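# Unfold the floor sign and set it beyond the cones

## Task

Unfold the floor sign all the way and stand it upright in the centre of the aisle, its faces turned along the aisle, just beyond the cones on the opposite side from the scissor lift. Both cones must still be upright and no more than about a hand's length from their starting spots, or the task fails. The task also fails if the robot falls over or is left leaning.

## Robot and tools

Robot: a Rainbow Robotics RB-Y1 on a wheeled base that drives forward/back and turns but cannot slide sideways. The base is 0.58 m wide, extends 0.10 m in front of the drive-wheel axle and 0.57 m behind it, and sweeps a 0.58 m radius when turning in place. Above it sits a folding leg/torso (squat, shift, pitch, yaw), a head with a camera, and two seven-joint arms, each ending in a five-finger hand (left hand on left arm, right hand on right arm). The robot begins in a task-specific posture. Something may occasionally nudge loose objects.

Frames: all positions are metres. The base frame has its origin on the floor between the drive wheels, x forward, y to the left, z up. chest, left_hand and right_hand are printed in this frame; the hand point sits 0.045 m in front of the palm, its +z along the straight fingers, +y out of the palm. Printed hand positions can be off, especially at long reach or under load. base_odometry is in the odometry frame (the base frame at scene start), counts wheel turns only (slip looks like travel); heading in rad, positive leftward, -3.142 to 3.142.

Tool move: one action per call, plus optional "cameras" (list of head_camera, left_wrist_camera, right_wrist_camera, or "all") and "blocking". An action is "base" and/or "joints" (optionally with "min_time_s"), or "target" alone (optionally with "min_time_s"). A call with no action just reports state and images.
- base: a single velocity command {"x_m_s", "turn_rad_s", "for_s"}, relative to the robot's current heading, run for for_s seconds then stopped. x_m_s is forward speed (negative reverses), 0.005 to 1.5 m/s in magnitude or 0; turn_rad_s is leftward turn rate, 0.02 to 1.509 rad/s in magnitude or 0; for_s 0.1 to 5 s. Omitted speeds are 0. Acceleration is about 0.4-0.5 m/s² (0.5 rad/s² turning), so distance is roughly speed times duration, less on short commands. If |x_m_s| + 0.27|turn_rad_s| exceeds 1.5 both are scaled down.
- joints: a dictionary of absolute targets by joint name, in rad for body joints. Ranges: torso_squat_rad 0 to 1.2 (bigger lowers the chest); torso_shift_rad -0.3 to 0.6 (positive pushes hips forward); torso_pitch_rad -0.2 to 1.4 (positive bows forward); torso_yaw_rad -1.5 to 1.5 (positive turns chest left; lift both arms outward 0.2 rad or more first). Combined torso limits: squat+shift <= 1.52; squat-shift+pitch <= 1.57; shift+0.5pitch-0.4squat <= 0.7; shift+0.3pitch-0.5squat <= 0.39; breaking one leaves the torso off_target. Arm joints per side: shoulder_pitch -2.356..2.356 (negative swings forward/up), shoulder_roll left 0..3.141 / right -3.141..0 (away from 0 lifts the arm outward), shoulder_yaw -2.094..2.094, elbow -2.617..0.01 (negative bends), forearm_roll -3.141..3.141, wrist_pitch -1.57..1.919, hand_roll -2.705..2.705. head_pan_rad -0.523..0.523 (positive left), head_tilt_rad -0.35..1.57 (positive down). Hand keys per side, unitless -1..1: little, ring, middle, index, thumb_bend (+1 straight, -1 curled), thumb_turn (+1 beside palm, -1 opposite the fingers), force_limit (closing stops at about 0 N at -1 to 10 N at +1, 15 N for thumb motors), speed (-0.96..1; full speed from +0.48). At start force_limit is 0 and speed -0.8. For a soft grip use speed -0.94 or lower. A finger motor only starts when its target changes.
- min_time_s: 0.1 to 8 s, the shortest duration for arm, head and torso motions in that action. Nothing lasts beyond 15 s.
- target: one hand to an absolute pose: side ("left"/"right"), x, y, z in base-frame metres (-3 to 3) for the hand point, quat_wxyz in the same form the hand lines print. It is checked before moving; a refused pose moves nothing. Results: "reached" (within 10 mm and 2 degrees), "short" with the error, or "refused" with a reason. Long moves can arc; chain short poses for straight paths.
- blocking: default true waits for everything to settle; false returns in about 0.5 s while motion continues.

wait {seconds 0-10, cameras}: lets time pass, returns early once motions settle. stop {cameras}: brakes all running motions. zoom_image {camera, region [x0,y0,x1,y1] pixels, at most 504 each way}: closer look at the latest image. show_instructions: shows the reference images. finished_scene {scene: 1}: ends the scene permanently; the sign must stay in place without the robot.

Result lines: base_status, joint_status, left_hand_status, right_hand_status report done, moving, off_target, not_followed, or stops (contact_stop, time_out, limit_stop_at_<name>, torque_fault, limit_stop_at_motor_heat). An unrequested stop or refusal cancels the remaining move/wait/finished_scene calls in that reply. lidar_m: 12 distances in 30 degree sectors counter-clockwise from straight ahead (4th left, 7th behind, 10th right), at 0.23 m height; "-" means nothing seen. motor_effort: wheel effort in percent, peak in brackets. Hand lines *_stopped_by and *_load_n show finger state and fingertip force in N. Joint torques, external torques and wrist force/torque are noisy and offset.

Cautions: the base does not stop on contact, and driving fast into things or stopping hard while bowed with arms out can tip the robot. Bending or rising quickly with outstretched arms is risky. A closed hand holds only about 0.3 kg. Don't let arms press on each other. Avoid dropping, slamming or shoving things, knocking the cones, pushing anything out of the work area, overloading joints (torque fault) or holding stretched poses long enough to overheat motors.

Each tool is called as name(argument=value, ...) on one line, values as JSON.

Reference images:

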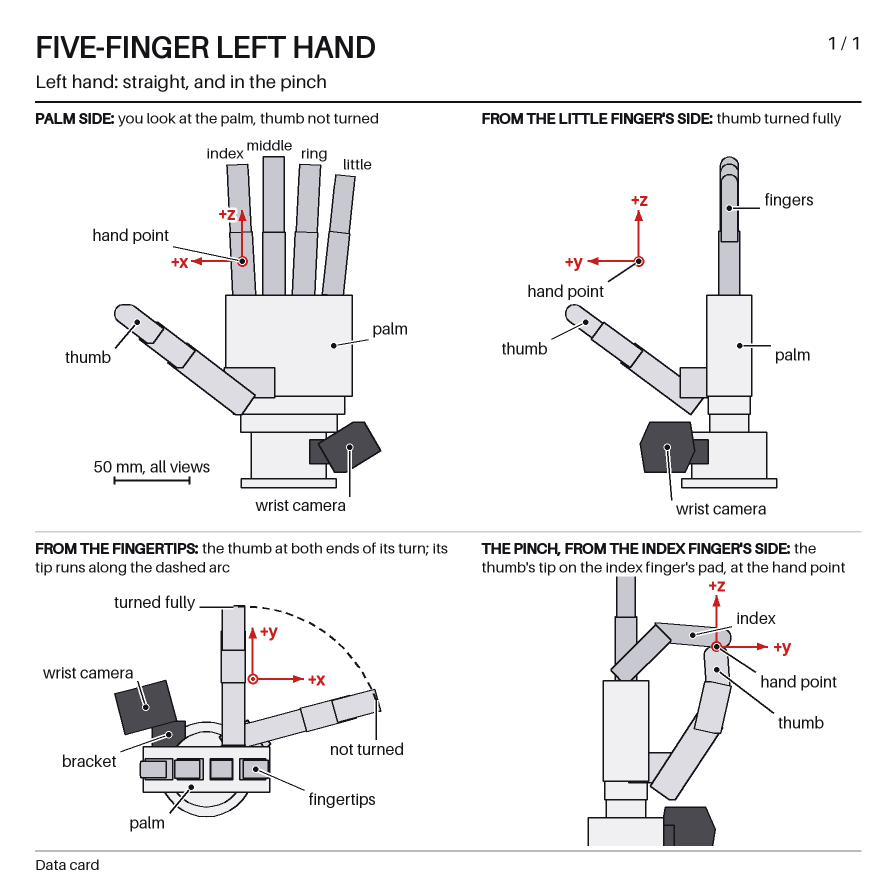

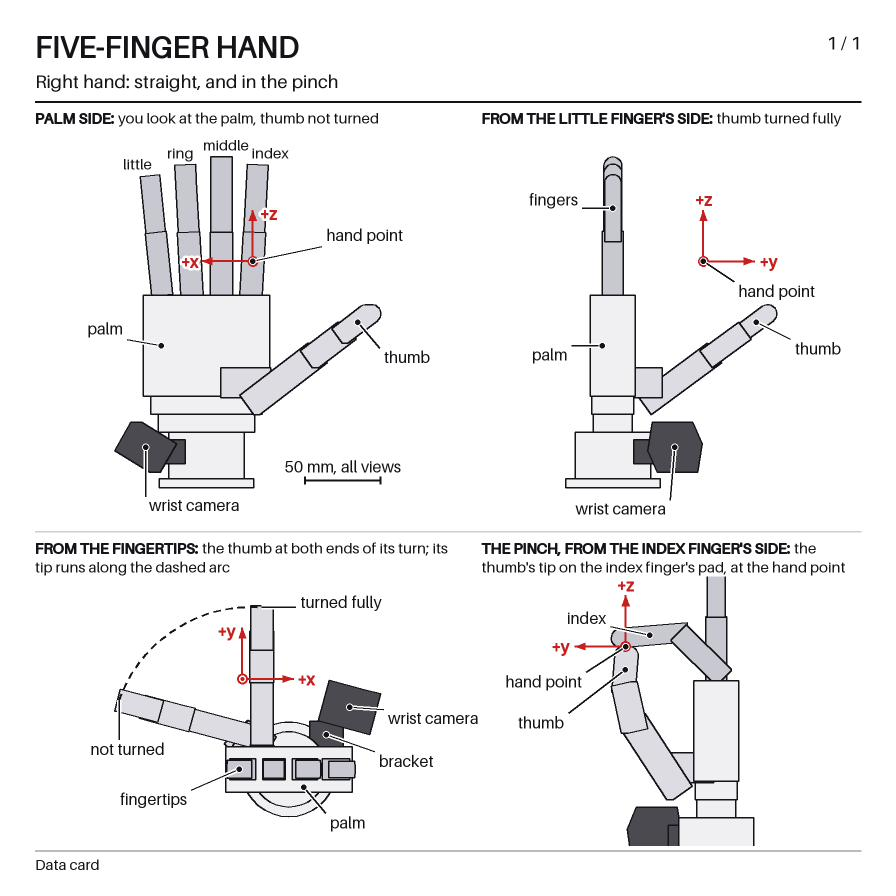

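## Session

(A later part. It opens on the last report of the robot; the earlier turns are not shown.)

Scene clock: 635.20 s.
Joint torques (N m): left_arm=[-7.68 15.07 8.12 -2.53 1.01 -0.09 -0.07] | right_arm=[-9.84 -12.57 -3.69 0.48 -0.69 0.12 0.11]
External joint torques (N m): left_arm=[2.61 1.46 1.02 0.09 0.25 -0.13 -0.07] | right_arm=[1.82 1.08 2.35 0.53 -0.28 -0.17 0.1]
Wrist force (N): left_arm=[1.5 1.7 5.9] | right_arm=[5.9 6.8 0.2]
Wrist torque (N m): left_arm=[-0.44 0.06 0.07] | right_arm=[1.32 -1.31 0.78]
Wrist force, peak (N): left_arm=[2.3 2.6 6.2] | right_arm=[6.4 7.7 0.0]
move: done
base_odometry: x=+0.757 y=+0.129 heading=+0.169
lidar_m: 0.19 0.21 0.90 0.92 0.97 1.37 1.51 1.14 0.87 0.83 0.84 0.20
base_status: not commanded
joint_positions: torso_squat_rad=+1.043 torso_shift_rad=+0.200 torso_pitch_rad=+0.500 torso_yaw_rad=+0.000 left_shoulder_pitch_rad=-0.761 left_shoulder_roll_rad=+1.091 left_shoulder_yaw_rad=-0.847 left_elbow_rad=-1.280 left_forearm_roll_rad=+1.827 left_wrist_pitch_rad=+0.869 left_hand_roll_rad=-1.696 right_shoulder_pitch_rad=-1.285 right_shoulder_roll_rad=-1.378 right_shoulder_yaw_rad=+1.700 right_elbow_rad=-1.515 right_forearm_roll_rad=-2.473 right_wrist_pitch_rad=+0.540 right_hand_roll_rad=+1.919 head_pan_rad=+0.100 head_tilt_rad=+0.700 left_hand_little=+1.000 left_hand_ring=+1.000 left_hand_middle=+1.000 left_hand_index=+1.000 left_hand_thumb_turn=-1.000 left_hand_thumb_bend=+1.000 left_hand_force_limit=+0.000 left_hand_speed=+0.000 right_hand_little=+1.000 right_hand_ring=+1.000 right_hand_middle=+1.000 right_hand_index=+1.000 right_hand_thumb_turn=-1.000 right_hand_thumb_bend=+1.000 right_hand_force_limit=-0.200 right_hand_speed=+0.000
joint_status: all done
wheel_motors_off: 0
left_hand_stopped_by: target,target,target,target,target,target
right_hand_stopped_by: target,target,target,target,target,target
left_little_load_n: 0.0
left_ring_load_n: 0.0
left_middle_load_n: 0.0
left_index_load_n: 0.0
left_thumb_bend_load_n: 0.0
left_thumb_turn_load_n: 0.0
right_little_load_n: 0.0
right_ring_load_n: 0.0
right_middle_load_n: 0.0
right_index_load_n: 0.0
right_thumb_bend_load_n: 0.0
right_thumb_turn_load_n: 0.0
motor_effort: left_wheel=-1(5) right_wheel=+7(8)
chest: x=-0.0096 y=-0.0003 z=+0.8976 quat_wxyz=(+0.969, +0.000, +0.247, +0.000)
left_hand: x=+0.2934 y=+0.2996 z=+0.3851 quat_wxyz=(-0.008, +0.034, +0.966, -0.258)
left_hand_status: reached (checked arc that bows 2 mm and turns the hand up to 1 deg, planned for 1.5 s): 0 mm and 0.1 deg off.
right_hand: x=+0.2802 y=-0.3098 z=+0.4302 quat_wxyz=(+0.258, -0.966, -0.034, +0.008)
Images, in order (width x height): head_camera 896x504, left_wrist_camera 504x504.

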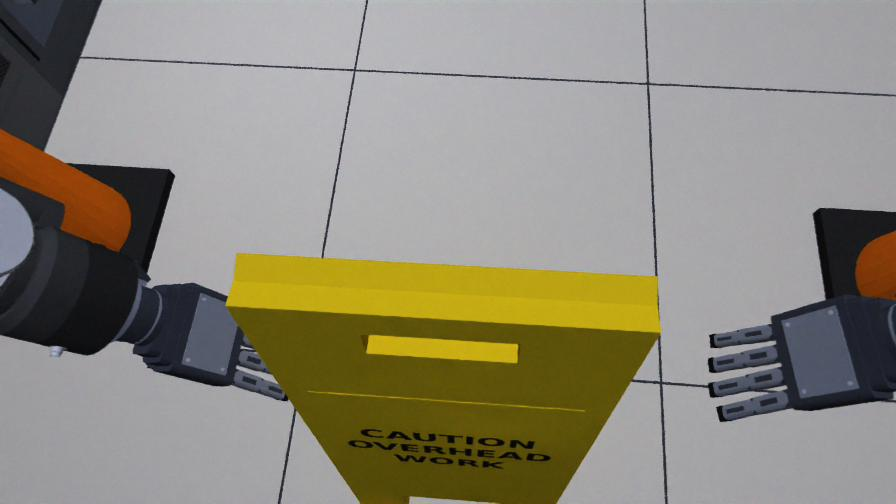

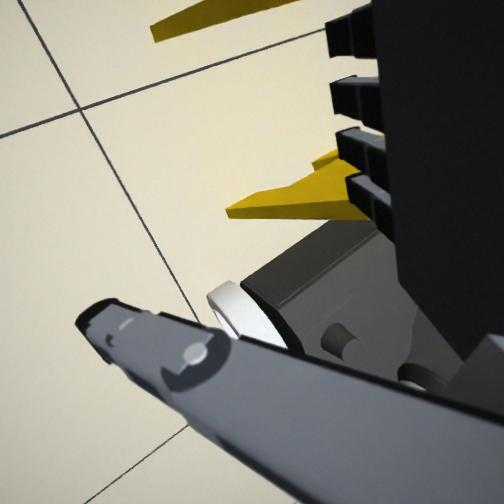

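move(base={"x_m_s": -0.05, "for_s": 1.0})

move(target={"side": "right", "x": 0.343, "y": -0.25, "z": 0.355, "quat_wxyz": [-0.2581, 0.9649, 0.034, -0.009]}, min_time_s=2.5)

move(target={"side": "left", "x": 0.343, "y": 0.30, "z": 0.355, "quat_wxyz": [-0.009, 0.034, 0.965, -0.258]}, min_time_s=2.5, cameras=["head_camera"])

Scene clock: 637.40 s.
Joint torques (N m): left_arm=[-8.76 14.41 7.75 -2.55 1.1 -0.02 0.08] | right_arm=[-10.9 -13.12 -4.17 0.14 -0.73 0.07 0.01]
External joint torques (N m): left_arm=[1.53 0.79 0.64 0.07 0.34 -0.05 0.08] | right_arm=[0.76 0.53 1.86 0.18 -0.32 -0.22 0.01]
Wrist force (N): left_arm=[2.1 3.0 5.7] | right_arm=[6.0 7.6 0.5]
Wrist torque (N m): left_arm=[-0.21 -0.07 0.08] | right_arm=[1.41 -1.31 0.79]
Wrist force, peak (N): left_arm=[1.9 2.4 6.2] | right_arm=[7.0 7.6 0.9]
move: done
base_odometry: x=+0.708 y=+0.121 heading=+0.167
lidar_m: 0.24 0.25 0.94 0.92 0.97 1.37 1.46 1.15 0.86 0.83 0.87 0.25
base_status: done (sent for 1 of 1 s)
joint_positions: torso_squat_rad=+1.043 torso_shift_rad=+0.200 torso_pitch_rad=+0.500 torso_yaw_rad=+0.000 left_shoulder_pitch_rad=-0.760 left_shoulder_roll_rad=+1.092 left_shoulder_yaw_rad=-0.847 left_elbow_rad=-1.280 left_forearm_roll_rad=+1.827 left_wrist_pitch_rad=+0.869 left_hand_roll_rad=-1.696 right_shoulder_pitch_rad=-1.285 right_shoulder_roll_rad=-1.378 right_shoulder_yaw_rad=+1.700 right_elbow_rad=-1.515 right_forearm_roll_rad=-2.473 right_wrist_pitch_rad=+0.540 right_hand_roll_rad=+1.919 head_pan_rad=+0.100 head_tilt_rad=+0.700 left_hand_little=+1.000 left_hand_ring=+1.000 left_hand_middle=+1.000 left_hand_index=+1.000 left_hand_thumb_turn=-1.000 left_hand_thumb_bend=+1.000 left_hand_force_limit=+0.000 left_hand_speed=+0.000 right_hand_little=+1.000 right_hand_ring=+1.000 right_hand_middle=+1.000 right_hand_index=+1.000 right_hand_thumb_turn=-1.000 right_hand_thumb_bend=+1.000 right_hand_force_limit=-0.200 right_hand_speed=+0.000
joint_status: not commanded
wheel_motors_off: 0
left_hand_stopped_by: target,target,target,target,target,target
right_hand_stopped_by: target,target,target,target,target,target
left_little_load_n: 0.0
left_ring_load_n: 0.0
left_middle_load_n: 0.0
left_index_load_n: 0.0
left_thumb_bend_load_n: 0.0
left_thumb_turn_load_n: 0.0
right_little_load_n: 0.0
right_ring_load_n: 0.0
right_middle_load_n: 0.0
right_index_load_n: 0.0
right_thumb_bend_load_n: -0.5
right_thumb_turn_load_n: 0.0
motor_effort: left_wheel=-16(24) right_wheel=+14(27)
chest: x=-0.0097 y=-0.0003 z=+0.8976 quat_wxyz=(+0.969, +0.000, +0.247, +0.000)
left_hand: x=+0.2933 y=+0.2997 z=+0.3851 quat_wxyz=(-0.008, +0.034, +0.966, -0.258)
right_hand: x=+0.2801 y=-0.3098 z=+0.4302 quat_wxyz=(+0.258, -0.966, -0.034, +0.008)
pictures: none

Scene clock: 640.23 s.
Joint torques (N m): left_arm=[-9.39 14.55 7.98 -2.19 1.24 -0.26 0.05] | right_arm=[-13.95 -10.94 -6.29 1.07 -0.69 0.34 -0.01]
External joint torques (N m): left_arm=[0.9 0.94 0.87 0.43 0.48 -0.29 0.06] | right_arm=[1.7 0.78 -1 0.3 -0.21 0.02 -0.01]
Wrist force (N): left_arm=[2.0 2.6 5.5] | right_arm=[5.8 7.0 0.6]
Wrist torque (N m): left_arm=[-0.27 0.01 0.07] | right_arm=[1.29 -1.30 0.77]
Wrist force, peak (N): left_arm=[1.8 2.4 6.4] | right_arm=[5.8 8.1 1.1]
move: done
base_odometry: x=+0.708 y=+0.121 heading=+0.167
lidar_m: 0.24 0.26 0.92 0.92 0.98 1.37 1.45 1.14 0.86 0.84 0.86 0.26
base_status: not commanded
joint_positions: torso_squat_rad=+1.043 torso_shift_rad=+0.200 torso_pitch_rad=+0.500 torso_yaw_rad=+0.000 left_shoulder_pitch_rad=-0.760 left_shoulder_roll_rad=+1.092 left_shoulder_yaw_rad=-0.847 left_elbow_rad=-1.280 left_forearm_roll_rad=+1.827 left_wrist_pitch_rad=+0.869 left_hand_roll_rad=-1.696 right_shoulder_pitch_rad=-1.262 right_shoulder_roll_rad=-0.925 right_shoulder_yaw_rad=+1.628 right_elbow_rad=-0.948 right_forearm_roll_rad=-2.512 right_wrist_pitch_rad=+0.663 right_hand_roll_rad=+1.957 head_pan_rad=+0.100 head_tilt_rad=+0.700 left_hand_little=+1.000 left_hand_ring=+1.000 left_hand_middle=+1.000 left_hand_index=+1.000 left_hand_thumb_turn=-1.000 left_hand_thumb_bend=+1.000 left_hand_force_limit=+0.000 left_hand_speed=+0.000 right_hand_little=+1.000 right_hand_ring=+1.000 right_hand_middle=+1.000 right_hand_index=+1.000 right_hand_thumb_turn=-1.000 right_hand_thumb_bend=+1.000 right_hand_force_limit=-0.200 right_hand_speed=+0.000
joint_status: all done
wheel_motors_off: 0
left_hand_stopped_by: target,target,target,target,target,target
right_hand_stopped_by: target,target,target,target,target,target
left_little_load_n: 0.0
left_ring_load_n: 0.0
left_middle_load_n: 0.0
left_index_load_n: 0.0
left_thumb_bend_load_n: 0.0
left_thumb_turn_load_n: 0.0
right_little_load_n: 0.0
right_ring_load_n: 0.0
right_middle_load_n: 0.0
right_index_load_n: 0.0
right_thumb_bend_load_n: 0.0
right_thumb_turn_load_n: 0.0
motor_effort: left_wheel=-13(19) right_wheel=+14(14)
chest: x=-0.0097 y=-0.0003 z=+0.8976 quat_wxyz=(+0.969, +0.000, +0.247, +0.000)
left_hand: x=+0.2933 y=+0.2997 z=+0.3851 quat_wxyz=(-0.008, +0.034, +0.966, -0.258)
right_hand: x=+0.3426 y=-0.2498 z=+0.3553 quat_wxyz=(+0.257, -0.966, -0.034, +0.007)
right_hand_status: reached (checked arc that bows 22 mm and turns the hand up to 2 deg, planned for 2.5 s): 1 mm and 0.3 deg off.
pictures: none

Scene clock: 643.07 s.
Joint torques (N m): left_arm=[-12.78 12.65 6.02 -1.74 1.23 0.33 0.03] | right_arm=[-14.16 -11.15 -5.88 1.23 -0.7 0.21 0.04]
External joint torques (N m): left_arm=[0.52 -0.04 0.67 0.32 0.43 0.06 0.04] | right_arm=[1.49 0.57 -0.59 0.47 -0.22 -0.11 0.04]
Wrist force (N): left_arm=[1.8 2.0 5.2] | right_arm=[6.4 7.8 0.6]
Wrist torque (N m): left_arm=[-0.33 -0.02 0.08] | right_arm=[1.42 -1.39 0.82]
Wrist force, peak (N): left_arm=[1.5 2.4 6.3] | right_arm=[5.7 8.5 0.5]
move: done
base_odometry: x=+0.708 y=+0.121 heading=+0.167
lidar_m: 0.24 0.26 0.93 0.92 0.98 1.37 1.46 1.15 0.86 0.84 0.88 0.24
base_status: not commanded
joint_positions: torso_squat_rad=+1.043 torso_shift_rad=+0.200 torso_pitch_rad=+0.500 torso_yaw_rad=+0.000 left_shoulder_pitch_rad=-0.953 left_shoulder_roll_rad=+0.843 left_shoulder_yaw_rad=-0.828 left_elbow_rad=-0.765 left_forearm_roll_rad=+1.859 left_wrist_pitch_rad=+1.013 left_hand_roll_rad=-1.935 right_shoulder_pitch_rad=-1.262 right_shoulder_roll_rad=-0.925 right_shoulder_yaw_rad=+1.628 right_elbow_rad=-0.948 right_forearm_roll_rad=-2.512 right_wrist_pitch_rad=+0.663 right_hand_roll_rad=+1.957 head_pan_rad=+0.100 head_tilt_rad=+0.700 left_hand_little=+1.000 left_hand_ring=+1.000 left_hand_middle=+1.000 left_hand_index=+1.000 left_hand_thumb_turn=-1.000 left_hand_thumb_bend=+1.000 left_hand_force_limit=+0.000 left_hand_speed=+0.000 right_hand_little=+1.000 right_hand_ring=+1.000 right_hand_middle=+1.000 right_hand_index=+1.000 right_hand_thumb_turn=-1.000 right_hand_thumb_bend=+1.000 right_hand_force_limit=-0.200 right_hand_speed=+0.000
joint_status: all done
wheel_motors_off: 0
left_hand_stopped_by: target,target,target,target,target,target
right_hand_stopped_by: target,target,target,target,target,target
left_little_load_n: 0.0
left_ring_load_n: 0.0
left_middle_load_n: 0.0
left_index_load_n: 0.0
left_thumb_bend_load_n: 0.0
left_thumb_turn_load_n: 0.0
right_little_load_n: 0.0
right_ring_load_n: 0.0
right_middle_load_n: 0.0
right_index_load_n: 0.0
right_thumb_bend_load_n: 0.0
right_thumb_turn_load_n: 0.0
motor_effort: left_wheel=-14(18) right_wheel=+14(14)
chest: x=-0.0097 y=-0.0003 z=+0.8976 quat_wxyz=(+0.969, +0.000, +0.247, +0.000)
left_hand: x=+0.3426 y=+0.3000 z=+0.3550 quat_wxyz=(-0.008, +0.034, +0.966, -0.258)
left_hand_status: reached (checked arc that bows 23 mm and turns the hand up to 3 deg, planned for 2.5 s): 0 mm and 0.1 deg off.
right_hand: x=+0.3426 y=-0.2498 z=+0.3553 quat_wxyz=(+0.257, -0.966, -0.034, +0.007)
Images, in order (width x height): head_camera 896x504.

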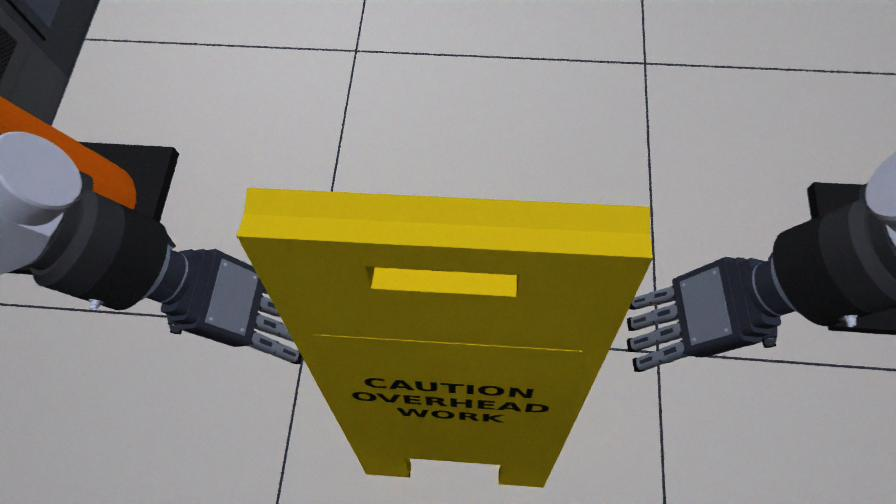

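move(target={"side": "right", "x": 0.341, "y": -0.20, "z": 0.35, "quat_wxyz": [-0.2581, 0.9649, 0.034, -0.009]}, min_time_s=1.5)

move(target={"side": "right", "x": 0.341, "y": -0.158, "z": 0.35, "quat_wxyz": [-0.2581, 0.9649, 0.034, -0.009]}, min_time_s=1.5, cameras=["head_camera"])

move(target={"side": "left", "x": 0.341, "y": 0.26, "z": 0.35, "quat_wxyz": [-0.009, 0.034, 0.965, -0.258]}, min_time_s=1.5)

move(target={"side": "left", "x": 0.341, "y": 0.224, "z": 0.35, "quat_wxyz": [-0.009, 0.034, 0.965, -0.258]}, min_time_s=1.5, cameras=["head_camera", "left_wrist_camera", "right_wrist_camera"])

Scene clock: 645.50 s.
Joint torques (N m): left_arm=[-12.83 12.41 6.52 -1.64 1.29 0.45 -0.07] | right_arm=[-16.39 -9.1 -3.29 -0.37 -0.09 -0.11 -0.1]
External joint torques (N m): left_arm=[0.48 -0.27 1.17 0.43 0.48 0.18 -0.06] | right_arm=[0.06 1.02 2.24 -0.65 0.35 -0.32 -0.1]
Wrist force (N): left_arm=[2.1 2.1 5.7] | right_arm=[5.9 7.4 0.2]
Wrist torque (N m): left_arm=[-0.37 -0.05 0.09] | right_arm=[1.39 -1.25 0.65]
Wrist force, peak (N): left_arm=[1.9 3.0 5.9] | right_arm=[6.6 8.3 0.8]
move: done
base_odometry: x=+0.708 y=+0.121 heading=+0.167
lidar_m: 0.24 0.25 0.93 0.91 0.97 1.37 1.46 1.15 0.87 0.84 0.87 0.24
base_status: not commanded
joint_positions: torso_squat_rad=+1.043 torso_shift_rad=+0.200 torso_pitch_rad=+0.500 torso_yaw_rad=+0.000 left_shoulder_pitch_rad=-0.953 left_shoulder_roll_rad=+0.843 left_shoulder_yaw_rad=-0.828 left_elbow_rad=-0.765 left_forearm_roll_rad=+1.859 left_wrist_pitch_rad=+1.013 left_hand_roll_rad=-1.935 right_shoulder_pitch_rad=-1.313 right_shoulder_roll_rad=-0.852 right_shoulder_yaw_rad=+1.684 right_elbow_rad=-0.998 right_forearm_roll_rad=-2.468 right_wrist_pitch_rad=+0.575 right_hand_roll_rad=+1.831 head_pan_rad=+0.100 head_tilt_rad=+0.700 left_hand_little=+1.000 left_hand_ring=+1.000 left_hand_middle=+1.000 left_hand_index=+1.000 left_hand_thumb_turn=-1.000 left_hand_thumb_bend=+1.000 left_hand_force_limit=+0.000 left_hand_speed=+0.000 right_hand_little=+1.000 right_hand_ring=+1.000 right_hand_middle=+1.000 right_hand_index=+1.000 right_hand_thumb_turn=-1.000 right_hand_thumb_bend=+1.000 right_hand_force_limit=-0.200 right_hand_speed=+0.000
joint_status: all done
wheel_motors_off: 0
left_hand_stopped_by: target,target,target,target,target,target
right_hand_stopped_by: target,target,target,target,target,target
left_little_load_n: 0.0
left_ring_load_n: 0.0
left_middle_load_n: 0.0
left_index_load_n: 0.0
left_thumb_bend_load_n: -0.5
left_thumb_turn_load_n: 0.0
right_little_load_n: 0.0
right_ring_load_n: 0.0
right_middle_load_n: 0.0
right_index_load_n: 0.0
right_thumb_bend_load_n: 0.0
right_thumb_turn_load_n: 0.0
motor_effort: left_wheel=-15(18) right_wheel=+14(14)
chest: x=-0.0097 y=-0.0003 z=+0.8976 quat_wxyz=(+0.969, +0.000, +0.247, +0.000)
left_hand: x=+0.3426 y=+0.3000 z=+0.3550 quat_wxyz=(-0.008, +0.034, +0.966, -0.257)
right_hand: x=+0.3412 y=-0.2001 z=+0.3502 quat_wxyz=(+0.259, -0.965, -0.034, +0.009)
right_hand_status: reached (checked arc that bows 2 mm and turns the hand up to 1 deg, planned for 1.5 s): 0 mm and 0.1 deg off.
pictures: none

Scene clock: 647.33 s.
Joint torques (N m): left_arm=[-13.17 11.86 6.69 -1.58 1.01 0.24 -0.17] | right_arm=[-17.05 -7.02 -3.79 -1.52 -0.22 -0.12 -0.16]
External joint torques (N m): left_arm=[0.13 -0.83 1.34 0.49 0.21 -0.02 -0.17] | right_arm=[0.15 1.78 1.95 -1.56 0.17 -0.21 -0.16]
Wrist force (N): left_arm=[2.2 2.6 5.6] | right_arm=[5.9 10.1 -0.2]
Wrist torque (N m): left_arm=[-0.28 -0.06 0.07] | right_arm=[1.61 -1.19 0.80]
Wrist force, peak (N): left_arm=[2.3 2.9 5.8] | right_arm=[5.9 10.1 -0.2]
move: done
base_odometry: x=+0.708 y=+0.121 heading=+0.167
lidar_m: 0.24 0.25 0.93 0.92 0.98 1.39 1.45 1.14 0.86 0.83 0.87 0.25
base_status: not commanded
joint_positions: torso_squat_rad=+1.043 torso_shift_rad=+0.200 torso_pitch_rad=+0.500 torso_yaw_rad=+0.000 left_shoulder_pitch_rad=-0.953 left_shoulder_roll_rad=+0.843 left_shoulder_yaw_rad=-0.828 left_elbow_rad=-0.765 left_forearm_roll_rad=+1.859 left_wrist_pitch_rad=+1.013 left_hand_roll_rad=-1.935 right_shoulder_pitch_rad=-1.370 right_shoulder_roll_rad=-0.785 right_shoulder_yaw_rad=+1.743 right_elbow_rad=-1.033 right_forearm_roll_rad=-2.432 right_wrist_pitch_rad=+0.506 right_hand_roll_rad=+1.709 head_pan_rad=+0.100 head_tilt_rad=+0.700 left_hand_little=+1.000 left_hand_ring=+1.000 left_hand_middle=+1.000 left_hand_index=+1.000 left_hand_thumb_turn=-1.000 left_hand_thumb_bend=+1.000 left_hand_force_limit=+0.000 left_hand_speed=+0.000 right_hand_little=+1.000 right_hand_ring=+1.000 right_hand_middle=+1.000 right_hand_index=+1.000 right_hand_thumb_turn=-1.000 right_hand_thumb_bend=+1.000 right_hand_force_limit=-0.200 right_hand_speed=+0.000
joint_status: all done
wheel_motors_off: 0
left_hand_stopped_by: target,target,target,target,target,target
right_hand_stopped_by: target,target,target,target,target,target
left_little_load_n: 0.0
left_ring_load_n: 0.0
left_middle_load_n: 0.0
left_index_load_n: 0.0
left_thumb_bend_load_n: 0.0
left_thumb_turn_load_n: 0.0
right_little_load_n: 0.0
right_ring_load_n: 0.0
right_middle_load_n: 0.0
right_index_load_n: 0.0
right_thumb_bend_load_n: 0.0
right_thumb_turn_load_n: 0.5
motor_effort: left_wheel=-16(20) right_wheel=+14(14)
chest: x=-0.0097 y=-0.0003 z=+0.8976 quat_wxyz=(+0.969, +0.000, +0.247, +0.000)
left_hand: x=+0.3426 y=+0.3000 z=+0.3550 quat_wxyz=(-0.008, +0.034, +0.966, -0.257)
right_hand: x=+0.3412 y=-0.1583 z=+0.3501 quat_wxyz=(+0.259, -0.965, -0.034, +0.009)
right_hand_status: reached (checked arc that bows 1 mm and turns the hand up to 0 deg, planned for 1.5 s): 0 mm and 0.0 deg off.
Images, in order (width x height): head_camera 896x504.

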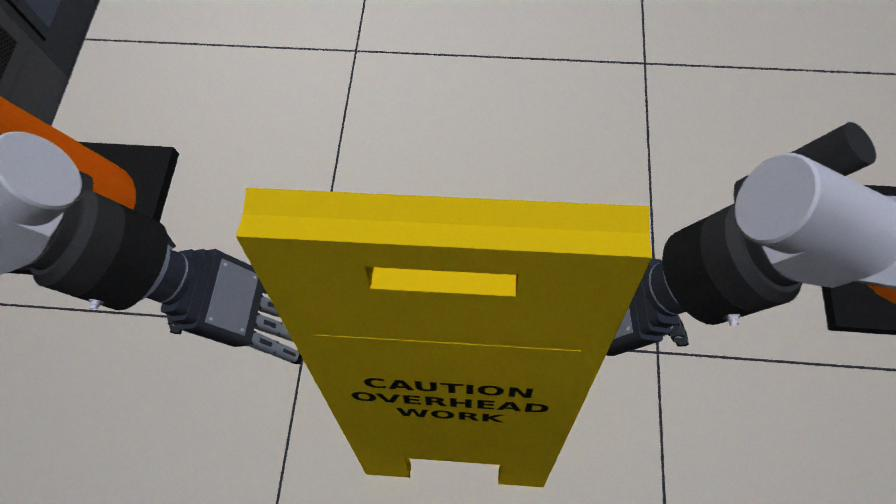

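Scene clock: 649.17 s.
Joint torques (N m): left_arm=[-13.44 11.08 3.16 -3.81 0.57 -0.25 0.5] | right_arm=[-17.04 -6.8 -4.07 -1.39 -0.13 -0.19 -0.12]
External joint torques (N m): left_arm=[0.09 -0.32 -2.58 -1.17 -0.22 -0.39 0.5] | right_arm=[0.17 2 1.68 -1.43 0.26 -0.28 -0.12]
Wrist force (N): left_arm=[2.2 2.5 5.3] | right_arm=[6.3 9.5 -0.1]
Wrist torque (N m): left_arm=[-0.25 -0.06 0.18] | right_arm=[1.47 -1.23 0.82]
Wrist force, peak (N): left_arm=[2.6 2.2 6.0] | right_arm=[7.1 9.8 -0.4]
move: done
base_odometry: x=+0.708 y=+0.121 heading=+0.167
lidar_m: 0.24 0.26 0.92 0.92 0.97 1.38 1.46 1.15 0.86 0.83 0.87 0.25
base_status: not commanded
joint_positions: torso_squat_rad=+1.043 torso_shift_rad=+0.200 torso_pitch_rad=+0.500 torso_yaw_rad=+0.000 left_shoulder_pitch_rad=-0.954 left_shoulder_roll_rad=+0.819 left_shoulder_yaw_rad=-0.870 left_elbow_rad=-0.871 left_forearm_roll_rad=+1.805 left_wrist_pitch_rad=+0.943 left_hand_roll_rad=-1.804 right_shoulder_pitch_rad=-1.370 right_shoulder_roll_rad=-0.785 right_shoulder_yaw_rad=+1.743 right_elbow_rad=-1.033 right_forearm_roll_rad=-2.432 right_wrist_pitch_rad=+0.506 right_hand_roll_rad=+1.709 head_pan_rad=+0.100 head_tilt_rad=+0.700 left_hand_little=+1.000 left_hand_ring=+1.000 left_hand_middle=+1.000 left_hand_index=+1.000 left_hand_thumb_turn=-1.000 left_hand_thumb_bend=+1.000 left_hand_force_limit=+0.000 left_hand_speed=+0.000 right_hand_little=+1.000 right_hand_ring=+1.000 right_hand_middle=+1.000 right_hand_index=+1.000 right_hand_thumb_turn=-1.000 right_hand_thumb_bend=+1.000 right_hand_force_limit=-0.200 right_hand_speed=+0.000
joint_status: all done
wheel_motors_off: 0
left_hand_stopped_by: target,target,target,target,target,target
right_hand_stopped_by: target,target,target,target,target,target
left_little_load_n: 0.0
left_ring_load_n: 0.0
left_middle_load_n: 0.0
left_index_load_n: -0.5
left_thumb_bend_load_n: 0.0
left_thumb_turn_load_n: 0.0
right_little_load_n: 0.0
right_ring_load_n: 0.0
right_middle_load_n: 0.0
right_index_load_n: 0.0
right_thumb_bend_load_n: 0.0
right_thumb_turn_load_n: 0.0
motor_effort: left_wheel=-15(17) right_wheel=+14(14)
chest: x=-0.0097 y=-0.0003 z=+0.8976 quat_wxyz=(+0.969, +0.000, +0.247, +0.000)
left_hand: x=+0.3411 y=+0.2601 z=+0.3501 quat_wxyz=(-0.009, +0.034, +0.965, -0.259)
left_hand_status: reached (checked arc that bows 2 mm and turns the hand up to 0 deg, planned for 1.5 s): 0 mm and 0.1 deg off.
right_hand: x=+0.3412 y=-0.1583 z=+0.3501 quat_wxyz=(+0.259, -0.965, -0.034, +0.009)
pictures: none

Scene clock: 651.00 s.
Joint torques (N m): left_arm=[-13.77 9.02 3.35 -3.96 0.43 -0.31 0.49] | right_arm=[-17.02 -6.7 -3.59 -1.18 -0.21 -0.05 -0.13]
External joint torques (N m): left_arm=[0.09 -1.21 -2.69 -0.84 -0.34 -0.33 0.49] | right_arm=[0.18 2.1 2.16 -1.22 0.18 -0.14 -0.14]
Wrist force (N): left_arm=[2.1 2.6 5.5] | right_arm=[6.2 9.0 -0.6]
Wrist torque (N m): left_arm=[-0.25 -0.08 0.14] | right_arm=[1.44 -1.26 0.81]
Wrist force, peak (N): left_arm=[2.7 2.5 5.8] | right_arm=[6.9 9.9 -0.6]
move: done
base_odometry: x=+0.708 y=+0.121 heading=+0.167
lidar_m: 0.24 0.26 0.93 0.92 0.97 1.38 1.46 1.15 0.86 0.83 0.87 0.25
base_status: not commanded
joint_positions: torso_squat_rad=+1.043 torso_shift_rad=+0.200 torso_pitch_rad=+0.500 torso_yaw_rad=+0.000 left_shoulder_pitch_rad=-0.970 left_shoulder_roll_rad=+0.797 left_shoulder_yaw_rad=-0.914 left_elbow_rad=-0.957 left_forearm_roll_rad=+1.746 left_wrist_pitch_rad=+0.889 left_hand_roll_rad=-1.673 right_shoulder_pitch_rad=-1.370 right_shoulder_roll_rad=-0.785 right_shoulder_yaw_rad=+1.743 right_elbow_rad=-1.033 right_forearm_roll_rad=-2.432 right_wrist_pitch_rad=+0.506 right_hand_roll_rad=+1.709 head_pan_rad=+0.100 head_tilt_rad=+0.700 left_hand_little=+1.000 left_hand_ring=+1.000 left_hand_middle=+1.000 left_hand_index=+1.000 left_hand_thumb_turn=-1.000 left_hand_thumb_bend=+1.000 left_hand_force_limit=+0.000 left_hand_speed=+0.000 right_hand_little=+1.000 right_hand_ring=+1.000 right_hand_middle=+1.000 right_hand_index=+1.000 right_hand_thumb_turn=-1.000 right_hand_thumb_bend=+1.000 right_hand_force_limit=-0.200 right_hand_speed=+0.000
joint_status: all done
wheel_motors_off: 0
left_hand_stopped_by: target,target,target,target,target,target
right_hand_stopped_by: target,target,target,target,target,target
left_little_load_n: 0.0
left_ring_load_n: 0.0
left_middle_load_n: 0.0
left_index_load_n: -0.5
left_thumb_bend_load_n: 0.0
left_thumb_turn_load_n: 0.0
right_little_load_n: 0.0
right_ring_load_n: 0.0
right_middle_load_n: 0.0
right_index_load_n: 0.0
right_thumb_bend_load_n: 0.0
right_thumb_turn_load_n: 0.0
motor_effort: left_wheel=-13(18) right_wheel=+14(14)
chest: x=-0.0097 y=-0.0003 z=+0.8976 quat_wxyz=(+0.969, +0.000, +0.247, +0.000)
left_hand: x=+0.3411 y=+0.2241 z=+0.3500 quat_wxyz=(-0.009, +0.034, +0.965, -0.259)
left_hand_status: reached (checked arc that bows 1 mm and turns the hand up to 0 deg, planned for 1.5 s): 0 mm and 0.1 deg off.
right_hand: x=+0.3412 y=-0.1583 z=+0.3501 quat_wxyz=(+0.259, -0.965, -0.034, +0.009)
Images, in order (width x height): head_camera 896x504, left_wrist_camera 504x504, right_wrist_camera 504x504.

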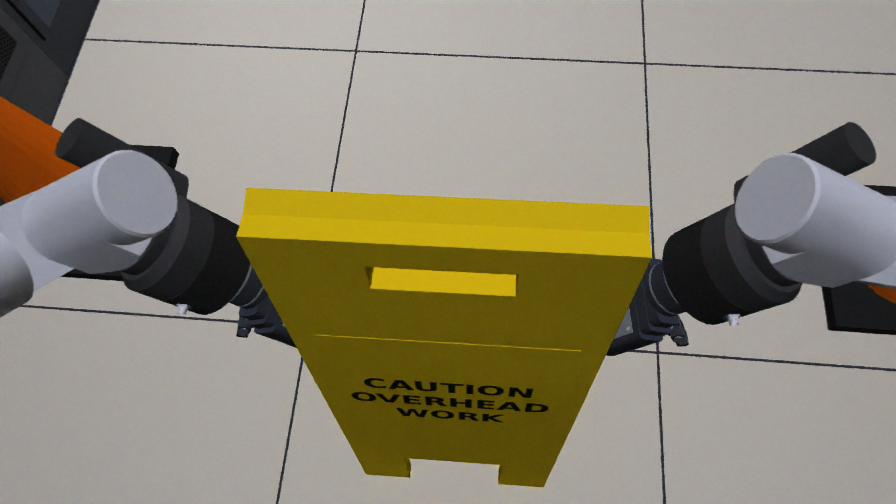

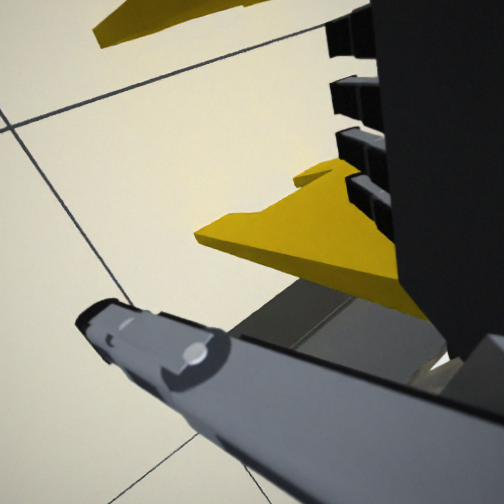

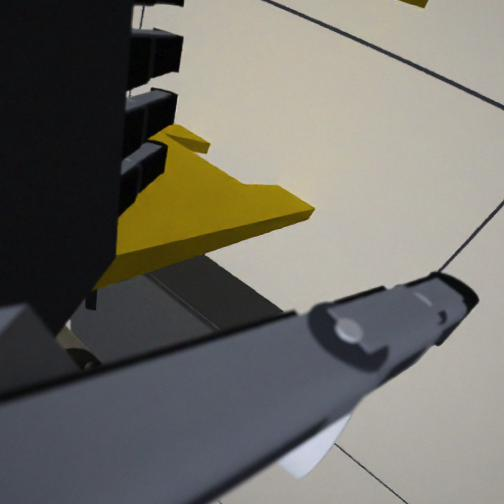

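move(target={"side": "right", "x": 0.341, "y": -0.168, "z": 0.345, "quat_wxyz": [-0.2581, 0.9649, 0.034, -0.009]}, min_time_s=1)

move(target={"side": "left", "x": 0.341, "y": 0.231, "z": 0.345, "quat_wxyz": [-0.009, 0.034, 0.965, -0.258]}, min_time_s=1, cameras=["head_camera"])

Scene clock: 652.67 s.
Joint torques (N m): left_arm=[-14.2 9.73 2.79 -4.46 0.53 -0.27 0.54] | right_arm=[-15.47 -9.68 -6.7 0.42 -0.77 0.14 0.12]
External joint torques (N m): left_arm=[-0.34 -0.49 -3.25 -1.34 -0.25 -0.29 0.55] | right_arm=[1.51 -0.64 -1.11 0.33 -0.37 0.01 0.12]
Wrist force (N): left_arm=[2.1 2.2 5.2] | right_arm=[5.9 7.3 1.1]
Wrist torque (N m): left_arm=[-0.31 -0.05 0.19] | right_arm=[1.29 -1.32 0.75]
Wrist force, peak (N): left_arm=[2.5 3.2 5.7] | right_arm=[6.7 9.4 -0.7]
move: done
base_odometry: x=+0.708 y=+0.121 heading=+0.167
lidar_m: 0.24 0.26 0.92 0.92 0.97 1.38 1.45 1.14 0.86 0.83 0.88 0.25
base_status: not commanded
joint_positions: torso_squat_rad=+1.043 torso_shift_rad=+0.200 torso_pitch_rad=+0.500 torso_yaw_rad=+0.000 left_shoulder_pitch_rad=-0.970 left_shoulder_roll_rad=+0.797 left_shoulder_yaw_rad=-0.914 left_elbow_rad=-0.957 left_forearm_roll_rad=+1.746 left_wrist_pitch_rad=+0.889 left_hand_roll_rad=-1.673 right_shoulder_pitch_rad=-1.346 right_shoulder_roll_rad=-0.786 right_shoulder_yaw_rad=+1.723 right_elbow_rad=-1.002 right_forearm_roll_rad=-2.440 right_wrist_pitch_rad=+0.524 right_hand_roll_rad=+1.748 head_pan_rad=+0.100 head_tilt_rad=+0.700 left_hand_little=+1.000 left_hand_ring=+1.000 left_hand_middle=+1.000 left_hand_index=+1.000 left_hand_thumb_turn=-1.000 left_hand_thumb_bend=+1.000 left_hand_force_limit=+0.000 left_hand_speed=+0.000 right_hand_little=+1.000 right_hand_ring=+1.000 right_hand_middle=+1.000 right_hand_index=+1.000 right_hand_thumb_turn=-1.000 right_hand_thumb_bend=+1.000 right_hand_force_limit=-0.200 right_hand_speed=+0.000
joint_status: all done
wheel_motors_off: 0
left_hand_stopped_by: target,target,target,target,target,target
right_hand_stopped_by: target,target,target,target,target,target
left_little_load_n: -0.5
left_ring_load_n: 0.0
left_middle_load_n: 0.0
left_index_load_n: 0.0
left_thumb_bend_load_n: 0.0
left_thumb_turn_load_n: 0.0
right_little_load_n: 0.0
right_ring_load_n: -0.5
right_middle_load_n: 0.0
right_index_load_n: 0.0
right_thumb_bend_load_n: 0.0
right_thumb_turn_load_n: 0.0
motor_effort: left_wheel=-15(18) right_wheel=+14(14)
chest: x=-0.0097 y=-0.0003 z=+0.8976 quat_wxyz=(+0.969, +0.000, +0.247, +0.000)
left_hand: x=+0.3411 y=+0.2241 z=+0.3500 quat_wxyz=(-0.009, +0.034, +0.965, -0.259)
right_hand: x=+0.3406 y=-0.1680 z=+0.3452 quat_wxyz=(+0.257, -0.966, -0.034, +0.008)
right_hand_status: reached (checked arc that bows 1 mm and turns the hand up to 0 deg, planned for 1.0 s): 0 mm and 0.1 deg off.
pictures: none

Scene clock: 654.00 s.
Joint torques (N m): left_arm=[-11.56 9.8 6.67 -2.68 1.44 0.19 -0.15] | right_arm=[-14.81 -9.91 -6.68 0.36 -0.76 0.22 0.06]
External joint torques (N m): left_arm=[2.24 -0.55 0.82 0.31 0.67 0.14 -0.14] | right_arm=[2.16 -0.88 -1.09 0.26 -0.35 0.09 0.06]
Wrist force (N): left_arm=[2.2 2.7 5.3] | right_arm=[6.6 7.4 1.0]
Wrist torque (N m): left_arm=[-0.25 -0.09 0.07] | right_arm=[1.32 -1.36 0.81]
Wrist force, peak (N): left_arm=[1.7 2.5 6.0] | right_arm=[6.9 7.5 1.0]
move: done
base_odometry: x=+0.708 y=+0.121 heading=+0.167
lidar_m: 0.24 0.26 0.92 0.91 0.98 1.38 1.45 1.14 0.86 0.84 0.87 0.25
base_status: not commanded
joint_positions: torso_squat_rad=+1.043 torso_shift_rad=+0.200 torso_pitch_rad=+0.500 torso_yaw_rad=+0.000 left_shoulder_pitch_rad=-0.967 left_shoulder_roll_rad=+0.787 left_shoulder_yaw_rad=-0.907 left_elbow_rad=-0.917 left_forearm_roll_rad=+1.758 left_wrist_pitch_rad=+0.894 left_hand_roll_rad=-1.714 right_shoulder_pitch_rad=-1.346 right_shoulder_roll_rad=-0.786 right_shoulder_yaw_rad=+1.723 right_elbow_rad=-1.002 right_forearm_roll_rad=-2.440 right_wrist_pitch_rad=+0.524 right_hand_roll_rad=+1.748 head_pan_rad=+0.100 head_tilt_rad=+0.700 left_hand_little=+1.000 left_hand_ring=+1.000 left_hand_middle=+1.000 left_hand_index=+1.000 left_hand_thumb_turn=-1.000 left_hand_thumb_bend=+1.000 left_hand_force_limit=+0.000 left_hand_speed=+0.000 right_hand_little=+1.000 right_hand_ring=+1.000 right_hand_middle=+1.000 right_hand_index=+1.000 right_hand_thumb_turn=-1.000 right_hand_thumb_bend=+1.000 right_hand_force_limit=-0.200 right_hand_speed=+0.000
joint_status: all done
wheel_motors_off: 0
left_hand_stopped_by: target,target,target,target,target,target
right_hand_stopped_by: target,target,target,target,target,target
left_little_load_n: 0.0
left_ring_load_n: 0.0
left_middle_load_n: 0.0
left_index_load_n: 0.0
left_thumb_bend_load_n: 0.0
left_thumb_turn_load_n: 0.0
right_little_load_n: 0.0
right_ring_load_n: 0.0
right_middle_load_n: 0.0
right_index_load_n: 0.0
right_thumb_bend_load_n: 0.0
right_thumb_turn_load_n: 0.0
motor_effort: left_wheel=-15(19) right_wheel=+14(14)
chest: x=-0.0097 y=-0.0003 z=+0.8976 quat_wxyz=(+0.969, +0.000, +0.247, +0.000)
left_hand: x=+0.3407 y=+0.2311 z=+0.3453 quat_wxyz=(-0.008, +0.034, +0.966, -0.257)
left_hand_status: reached (checked arc that bows 1 mm and turns the hand up to 0 deg, planned for 1.0 s): 0 mm and 0.1 deg off.
right_hand: x=+0.3406 y=-0.1680 z=+0.3452 quat_wxyz=(+0.257, -0.966, -0.034, +0.008)
Images, in order (width x height): head_camera 896x504.

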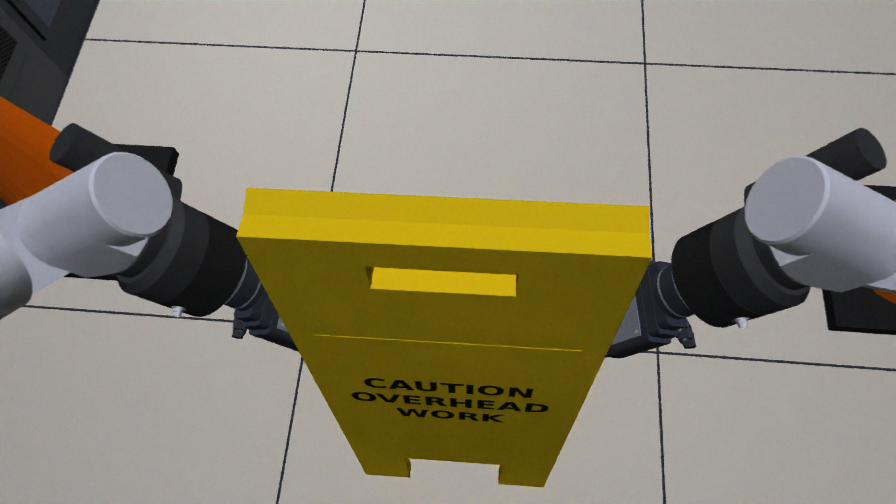

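move(target={"side": "left", "x": 0.316, "y": 0.231, "z": 0.345, "quat_wxyz": [-0.009, 0.034, 0.965, -0.258]}, min_time_s=2.5, cameras=["head_camera"])

Scene clock: 657.07 s.
Joint torques (N m): left_arm=[-9.19 11.66 2.79 -4.6 0.52 0.12 0.45] | right_arm=[-14.84 -10.04 -6.82 0.48 -0.69 0.13 0.06]
External joint torques (N m): left_arm=[3.32 1.15 -3.45 -1.33 -0.22 0.14 0.45] | right_arm=[2.14 -1.01 -1.23 0.38 -0.29 0 0.06]
Wrist force (N): left_arm=[-0.1 2.5 5.1] | right_arm=[6.4 8.1 0.7]
Wrist torque (N m): left_arm=[-0.31 0.00 0.04] | right_arm=[1.48 -1.36 0.78]
Wrist force, peak (N): left_arm=[1.8 4.4 4.8] | right_arm=[6.4 8.1 0.7]
move: done
base_odometry: x=+0.708 y=+0.121 heading=+0.167
lidar_m: 0.23 0.26 0.93 0.92 0.97 1.38 1.45 1.14 0.86 0.84 0.87 0.24
base_status: not commanded
joint_positions: torso_squat_rad=+1.043 torso_shift_rad=+0.200 torso_pitch_rad=+0.500 torso_yaw_rad=+0.000 left_shoulder_pitch_rad=-0.895 left_shoulder_roll_rad=+0.852 left_shoulder_yaw_rad=-0.922 left_elbow_rad=-1.074 left_forearm_roll_rad=+1.732 left_wrist_pitch_rad=+0.839 left_hand_roll_rad=-1.642 right_shoulder_pitch_rad=-1.346 right_shoulder_roll_rad=-0.786 right_shoulder_yaw_rad=+1.723 right_elbow_rad=-1.002 right_forearm_roll_rad=-2.440 right_wrist_pitch_rad=+0.524 right_hand_roll_rad=+1.748 head_pan_rad=+0.100 head_tilt_rad=+0.700 left_hand_little=+1.000 left_hand_ring=+1.000 left_hand_middle=+1.000 left_hand_index=+1.000 left_hand_thumb_turn=-1.000 left_hand_thumb_bend=+1.000 left_hand_force_limit=+0.000 left_hand_speed=+0.000 right_hand_little=+1.000 right_hand_ring=+1.000 right_hand_middle=+1.000 right_hand_index=+1.000 right_hand_thumb_turn=-1.000 right_hand_thumb_bend=+1.000 right_hand_force_limit=-0.200 right_hand_speed=+0.000
joint_status: all done
wheel_motors_off: 0
left_hand_stopped_by: target,target,target,target,target,target
right_hand_stopped_by: target,target,target,target,target,target
left_little_load_n: 0.0
left_ring_load_n: 0.0
left_middle_load_n: 0.0
left_index_load_n: 0.0
left_thumb_bend_load_n: 0.0
left_thumb_turn_load_n: 0.0
right_little_load_n: 0.0
right_ring_load_n: 0.5
right_middle_load_n: 0.0
right_index_load_n: 0.0
right_thumb_bend_load_n: 0.0
right_thumb_turn_load_n: 0.0
motor_effort: left_wheel=-15(18) right_wheel=+14(14)
chest: x=-0.0097 y=-0.0003 z=+0.8976 quat_wxyz=(+0.969, +0.000, +0.247, +0.000)
left_hand: x=+0.3165 y=+0.2306 z=+0.3453 quat_wxyz=(-0.009, +0.034, +0.965, -0.259)
left_hand_status: reached (checked arc that bows 7 mm and turns the hand up to 1 deg, planned for 2.5 s): 1 mm and 0.1 deg off.
right_hand: x=+0.3406 y=-0.1680 z=+0.3452 quat_wxyz=(+0.257, -0.966, -0.034, +0.008)
Images, in order (width x height): head_camera 896x504.

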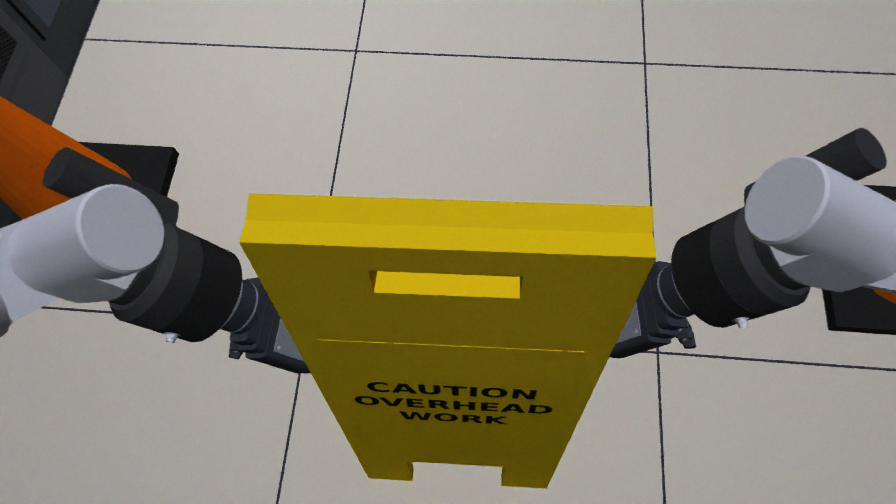

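move(target={"side": "right", "x": 0.308, "y": -0.168, "z": 0.345, "quat_wxyz": [-0.2581, 0.9649, 0.034, -0.009]}, min_time_s=3, cameras=["head_camera"])

Scene clock: 660.57 s.
Joint torques (N m): left_arm=[-9.96 11.72 3.02 -4.72 0.6 0.2 0.52] | right_arm=[-13.61 -9.97 -3.42 -1.69 0.02 -0.29 -0.29]
External joint torques (N m): left_arm=[2.55 1.2 -3.23 -1.45 -0.14 0.22 0.52] | right_arm=[2.17 -0.92 2.31 -1.07 0.34 -0.37 -0.29]
Wrist force (N): left_arm=[0.1 2.6 5.0] | right_arm=[6.0 7.0 0.3]
Wrist torque (N m): left_arm=[-0.24 -0.02 0.02] | right_arm=[1.34 -1.33 0.69]
Wrist force, peak (N): left_arm=[0.4 3.1 6.1] | right_arm=[7.8 7.9 0.6]
move: done
base_odometry: x=+0.708 y=+0.121 heading=+0.167
lidar_m: 0.24 0.26 0.93 0.91 0.97 1.37 1.46 1.15 0.86 0.84 0.87 0.25
base_status: not commanded
joint_positions: torso_squat_rad=+1.043 torso_shift_rad=+0.200 torso_pitch_rad=+0.500 torso_yaw_rad=+0.000 left_shoulder_pitch_rad=-0.895 left_shoulder_roll_rad=+0.852 left_shoulder_yaw_rad=-0.922 left_elbow_rad=-1.074 left_forearm_roll_rad=+1.732 left_wrist_pitch_rad=+0.839 left_hand_roll_rad=-1.642 right_shoulder_pitch_rad=-1.342 right_shoulder_roll_rad=-0.860 right_shoulder_yaw_rad=+1.781 right_elbow_rad=-1.190 right_forearm_roll_rad=-2.404 right_wrist_pitch_rad=+0.400 right_hand_roll_rad=+1.690 head_pan_rad=+0.100 head_tilt_rad=+0.700 left_hand_little=+1.000 left_hand_ring=+1.000 left_hand_middle=+1.000 left_hand_index=+1.000 left_hand_thumb_turn=-1.000 left_hand_thumb_bend=+1.000 left_hand_force_limit=+0.000 left_hand_speed=+0.000 right_hand_little=+1.000 right_hand_ring=+1.000 right_hand_middle=+1.000 right_hand_index=+1.000 right_hand_thumb_turn=-1.000 right_hand_thumb_bend=+1.000 right_hand_force_limit=-0.200 right_hand_speed=+0.000
joint_status: all done
wheel_motors_off: 0
left_hand_stopped_by: target,target,target,target,target,target
right_hand_stopped_by: target,target,target,target,target,target
left_little_load_n: 0.0
left_ring_load_n: 0.0
left_middle_load_n: 0.0
left_index_load_n: 0.0
left_thumb_bend_load_n: 0.0
left_thumb_turn_load_n: 0.0
right_little_load_n: 0.0
right_ring_load_n: 0.0
right_middle_load_n: 0.0
right_index_load_n: 0.0
right_thumb_bend_load_n: 0.0
right_thumb_turn_load_n: 0.0
motor_effort: left_wheel=-13(18) right_wheel=+14(14)
chest: x=-0.0097 y=-0.0003 z=+0.8976 quat_wxyz=(+0.969, +0.000, +0.247, +0.000)
left_hand: x=+0.3165 y=+0.2306 z=+0.3453 quat_wxyz=(-0.009, +0.034, +0.965, -0.259)
right_hand: x=+0.3082 y=-0.1676 z=+0.3453 quat_wxyz=(+0.260, -0.965, -0.034, +0.010)
right_hand_status: reached (checked arc that bows 7 mm and turns the hand up to 1 deg, planned for 3.0 s): 1 mm and 0.3 deg off.
Images, in order (width x height): head_camera 896x504.

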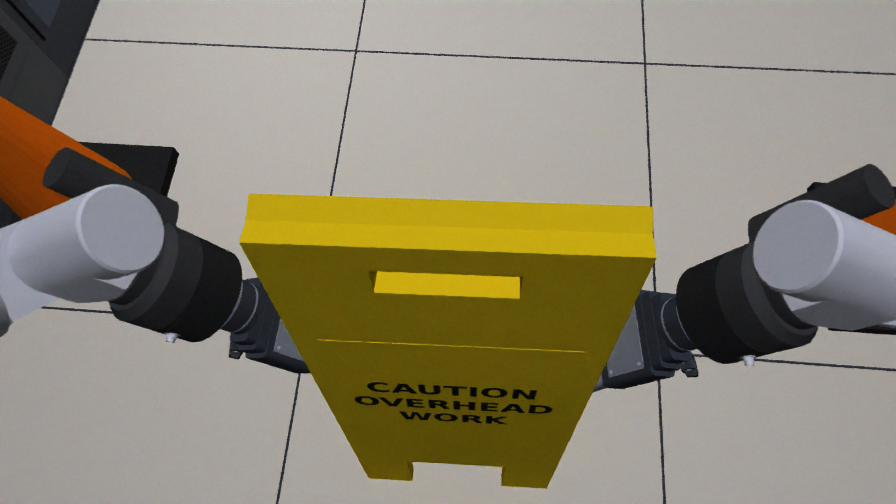

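move(target={"side": "right", "x": 0.293, "y": -0.168, "z": 0.345, "quat_wxyz": [-0.2581, 0.9649, 0.034, -0.009]}, min_time_s=2, cameras=["head_camera"])

Scene clock: 663.03 s.
Joint torques (N m): left_arm=[-9.82 11.94 4.09 -4.63 0.57 0.01 0.58] | right_arm=[-14.24 -10.01 -3.09 -2.15 0.15 -0.07 -0.38]
External joint torques (N m): left_arm=[2.69 1.43 -2.16 -1.36 -0.18 0.02 0.59] | right_arm=[1.01 -1.01 2.58 -1.23 0.42 -0.13 -0.38]
Wrist force (N): left_arm=[2.2 2.3 5.5] | right_arm=[6.8 6.6 0.1]
Wrist torque (N m): left_arm=[-0.38 -0.06 0.12] | right_arm=[1.25 -1.36 0.70]
Wrist force, peak (N): left_arm=[2.1 2.9 5.9] | right_arm=[8.0 8.5 0.5]
move: done
base_odometry: x=+0.708 y=+0.121 heading=+0.167
lidar_m: 0.23 0.25 0.93 0.92 0.97 1.37 1.45 1.15 0.86 0.84 0.87 0.24
base_status: not commanded
joint_positions: torso_squat_rad=+1.043 torso_shift_rad=+0.200 torso_pitch_rad=+0.500 torso_yaw_rad=+0.000 left_shoulder_pitch_rad=-0.895 left_shoulder_roll_rad=+0.852 left_shoulder_yaw_rad=-0.922 left_elbow_rad=-1.074 left_forearm_roll_rad=+1.732 left_wrist_pitch_rad=+0.839 left_hand_roll_rad=-1.642 right_shoulder_pitch_rad=-1.342 right_shoulder_roll_rad=-0.885 right_shoulder_yaw_rad=+1.812 right_elbow_rad=-1.262 right_forearm_roll_rad=-2.388 right_wrist_pitch_rad=+0.347 right_hand_roll_rad=+1.665 head_pan_rad=+0.100 head_tilt_rad=+0.700 left_hand_little=+1.000 left_hand_ring=+1.000 left_hand_middle=+1.000 left_hand_index=+1.000 left_hand_thumb_turn=-1.000 left_hand_thumb_bend=+1.000 left_hand_force_limit=+0.000 left_hand_speed=+0.000 right_hand_little=+1.000 right_hand_ring=+1.000 right_hand_middle=+1.000 right_hand_index=+1.000 right_hand_thumb_turn=-1.000 right_hand_thumb_bend=+1.000 right_hand_force_limit=-0.200 right_hand_speed=+0.000
joint_status: all done
wheel_motors_off: 0
left_hand_stopped_by: target,target,target,target,target,target
right_hand_stopped_by: target,target,target,target,target,target
left_little_load_n: 0.0
left_ring_load_n: 0.0
left_middle_load_n: 0.0
left_index_load_n: 0.0
left_thumb_bend_load_n: 0.0
left_thumb_turn_load_n: 0.0
right_little_load_n: 0.0
right_ring_load_n: 0.0
right_middle_load_n: 0.0
right_index_load_n: 0.0
right_thumb_bend_load_n: 0.0
right_thumb_turn_load_n: 0.0
motor_effort: left_wheel=-17(18) right_wheel=+14(14)
chest: x=-0.0097 y=-0.0003 z=+0.8976 quat_wxyz=(+0.969, +0.000, +0.247, +0.000)
left_hand: x=+0.3163 y=+0.2306 z=+0.3452 quat_wxyz=(-0.009, +0.034, +0.965, -0.259)
right_hand: x=+0.2929 y=-0.1676 z=+0.3452 quat_wxyz=(+0.261, -0.965, -0.034, +0.011)
right_hand_status: reached (checked arc that bows 3 mm and turns the hand up to 1 deg, planned for 2.0 s): 0 mm and 0.4 deg off.
Images, in order (width x height): head_camera 896x504.

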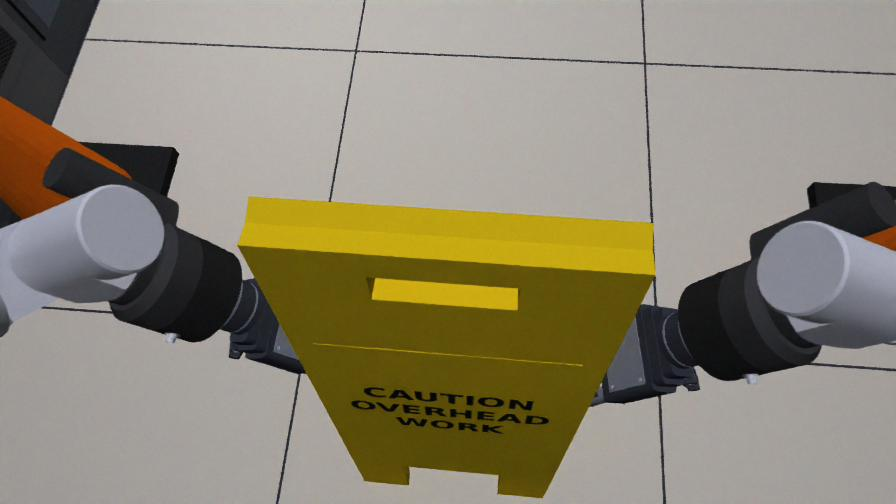

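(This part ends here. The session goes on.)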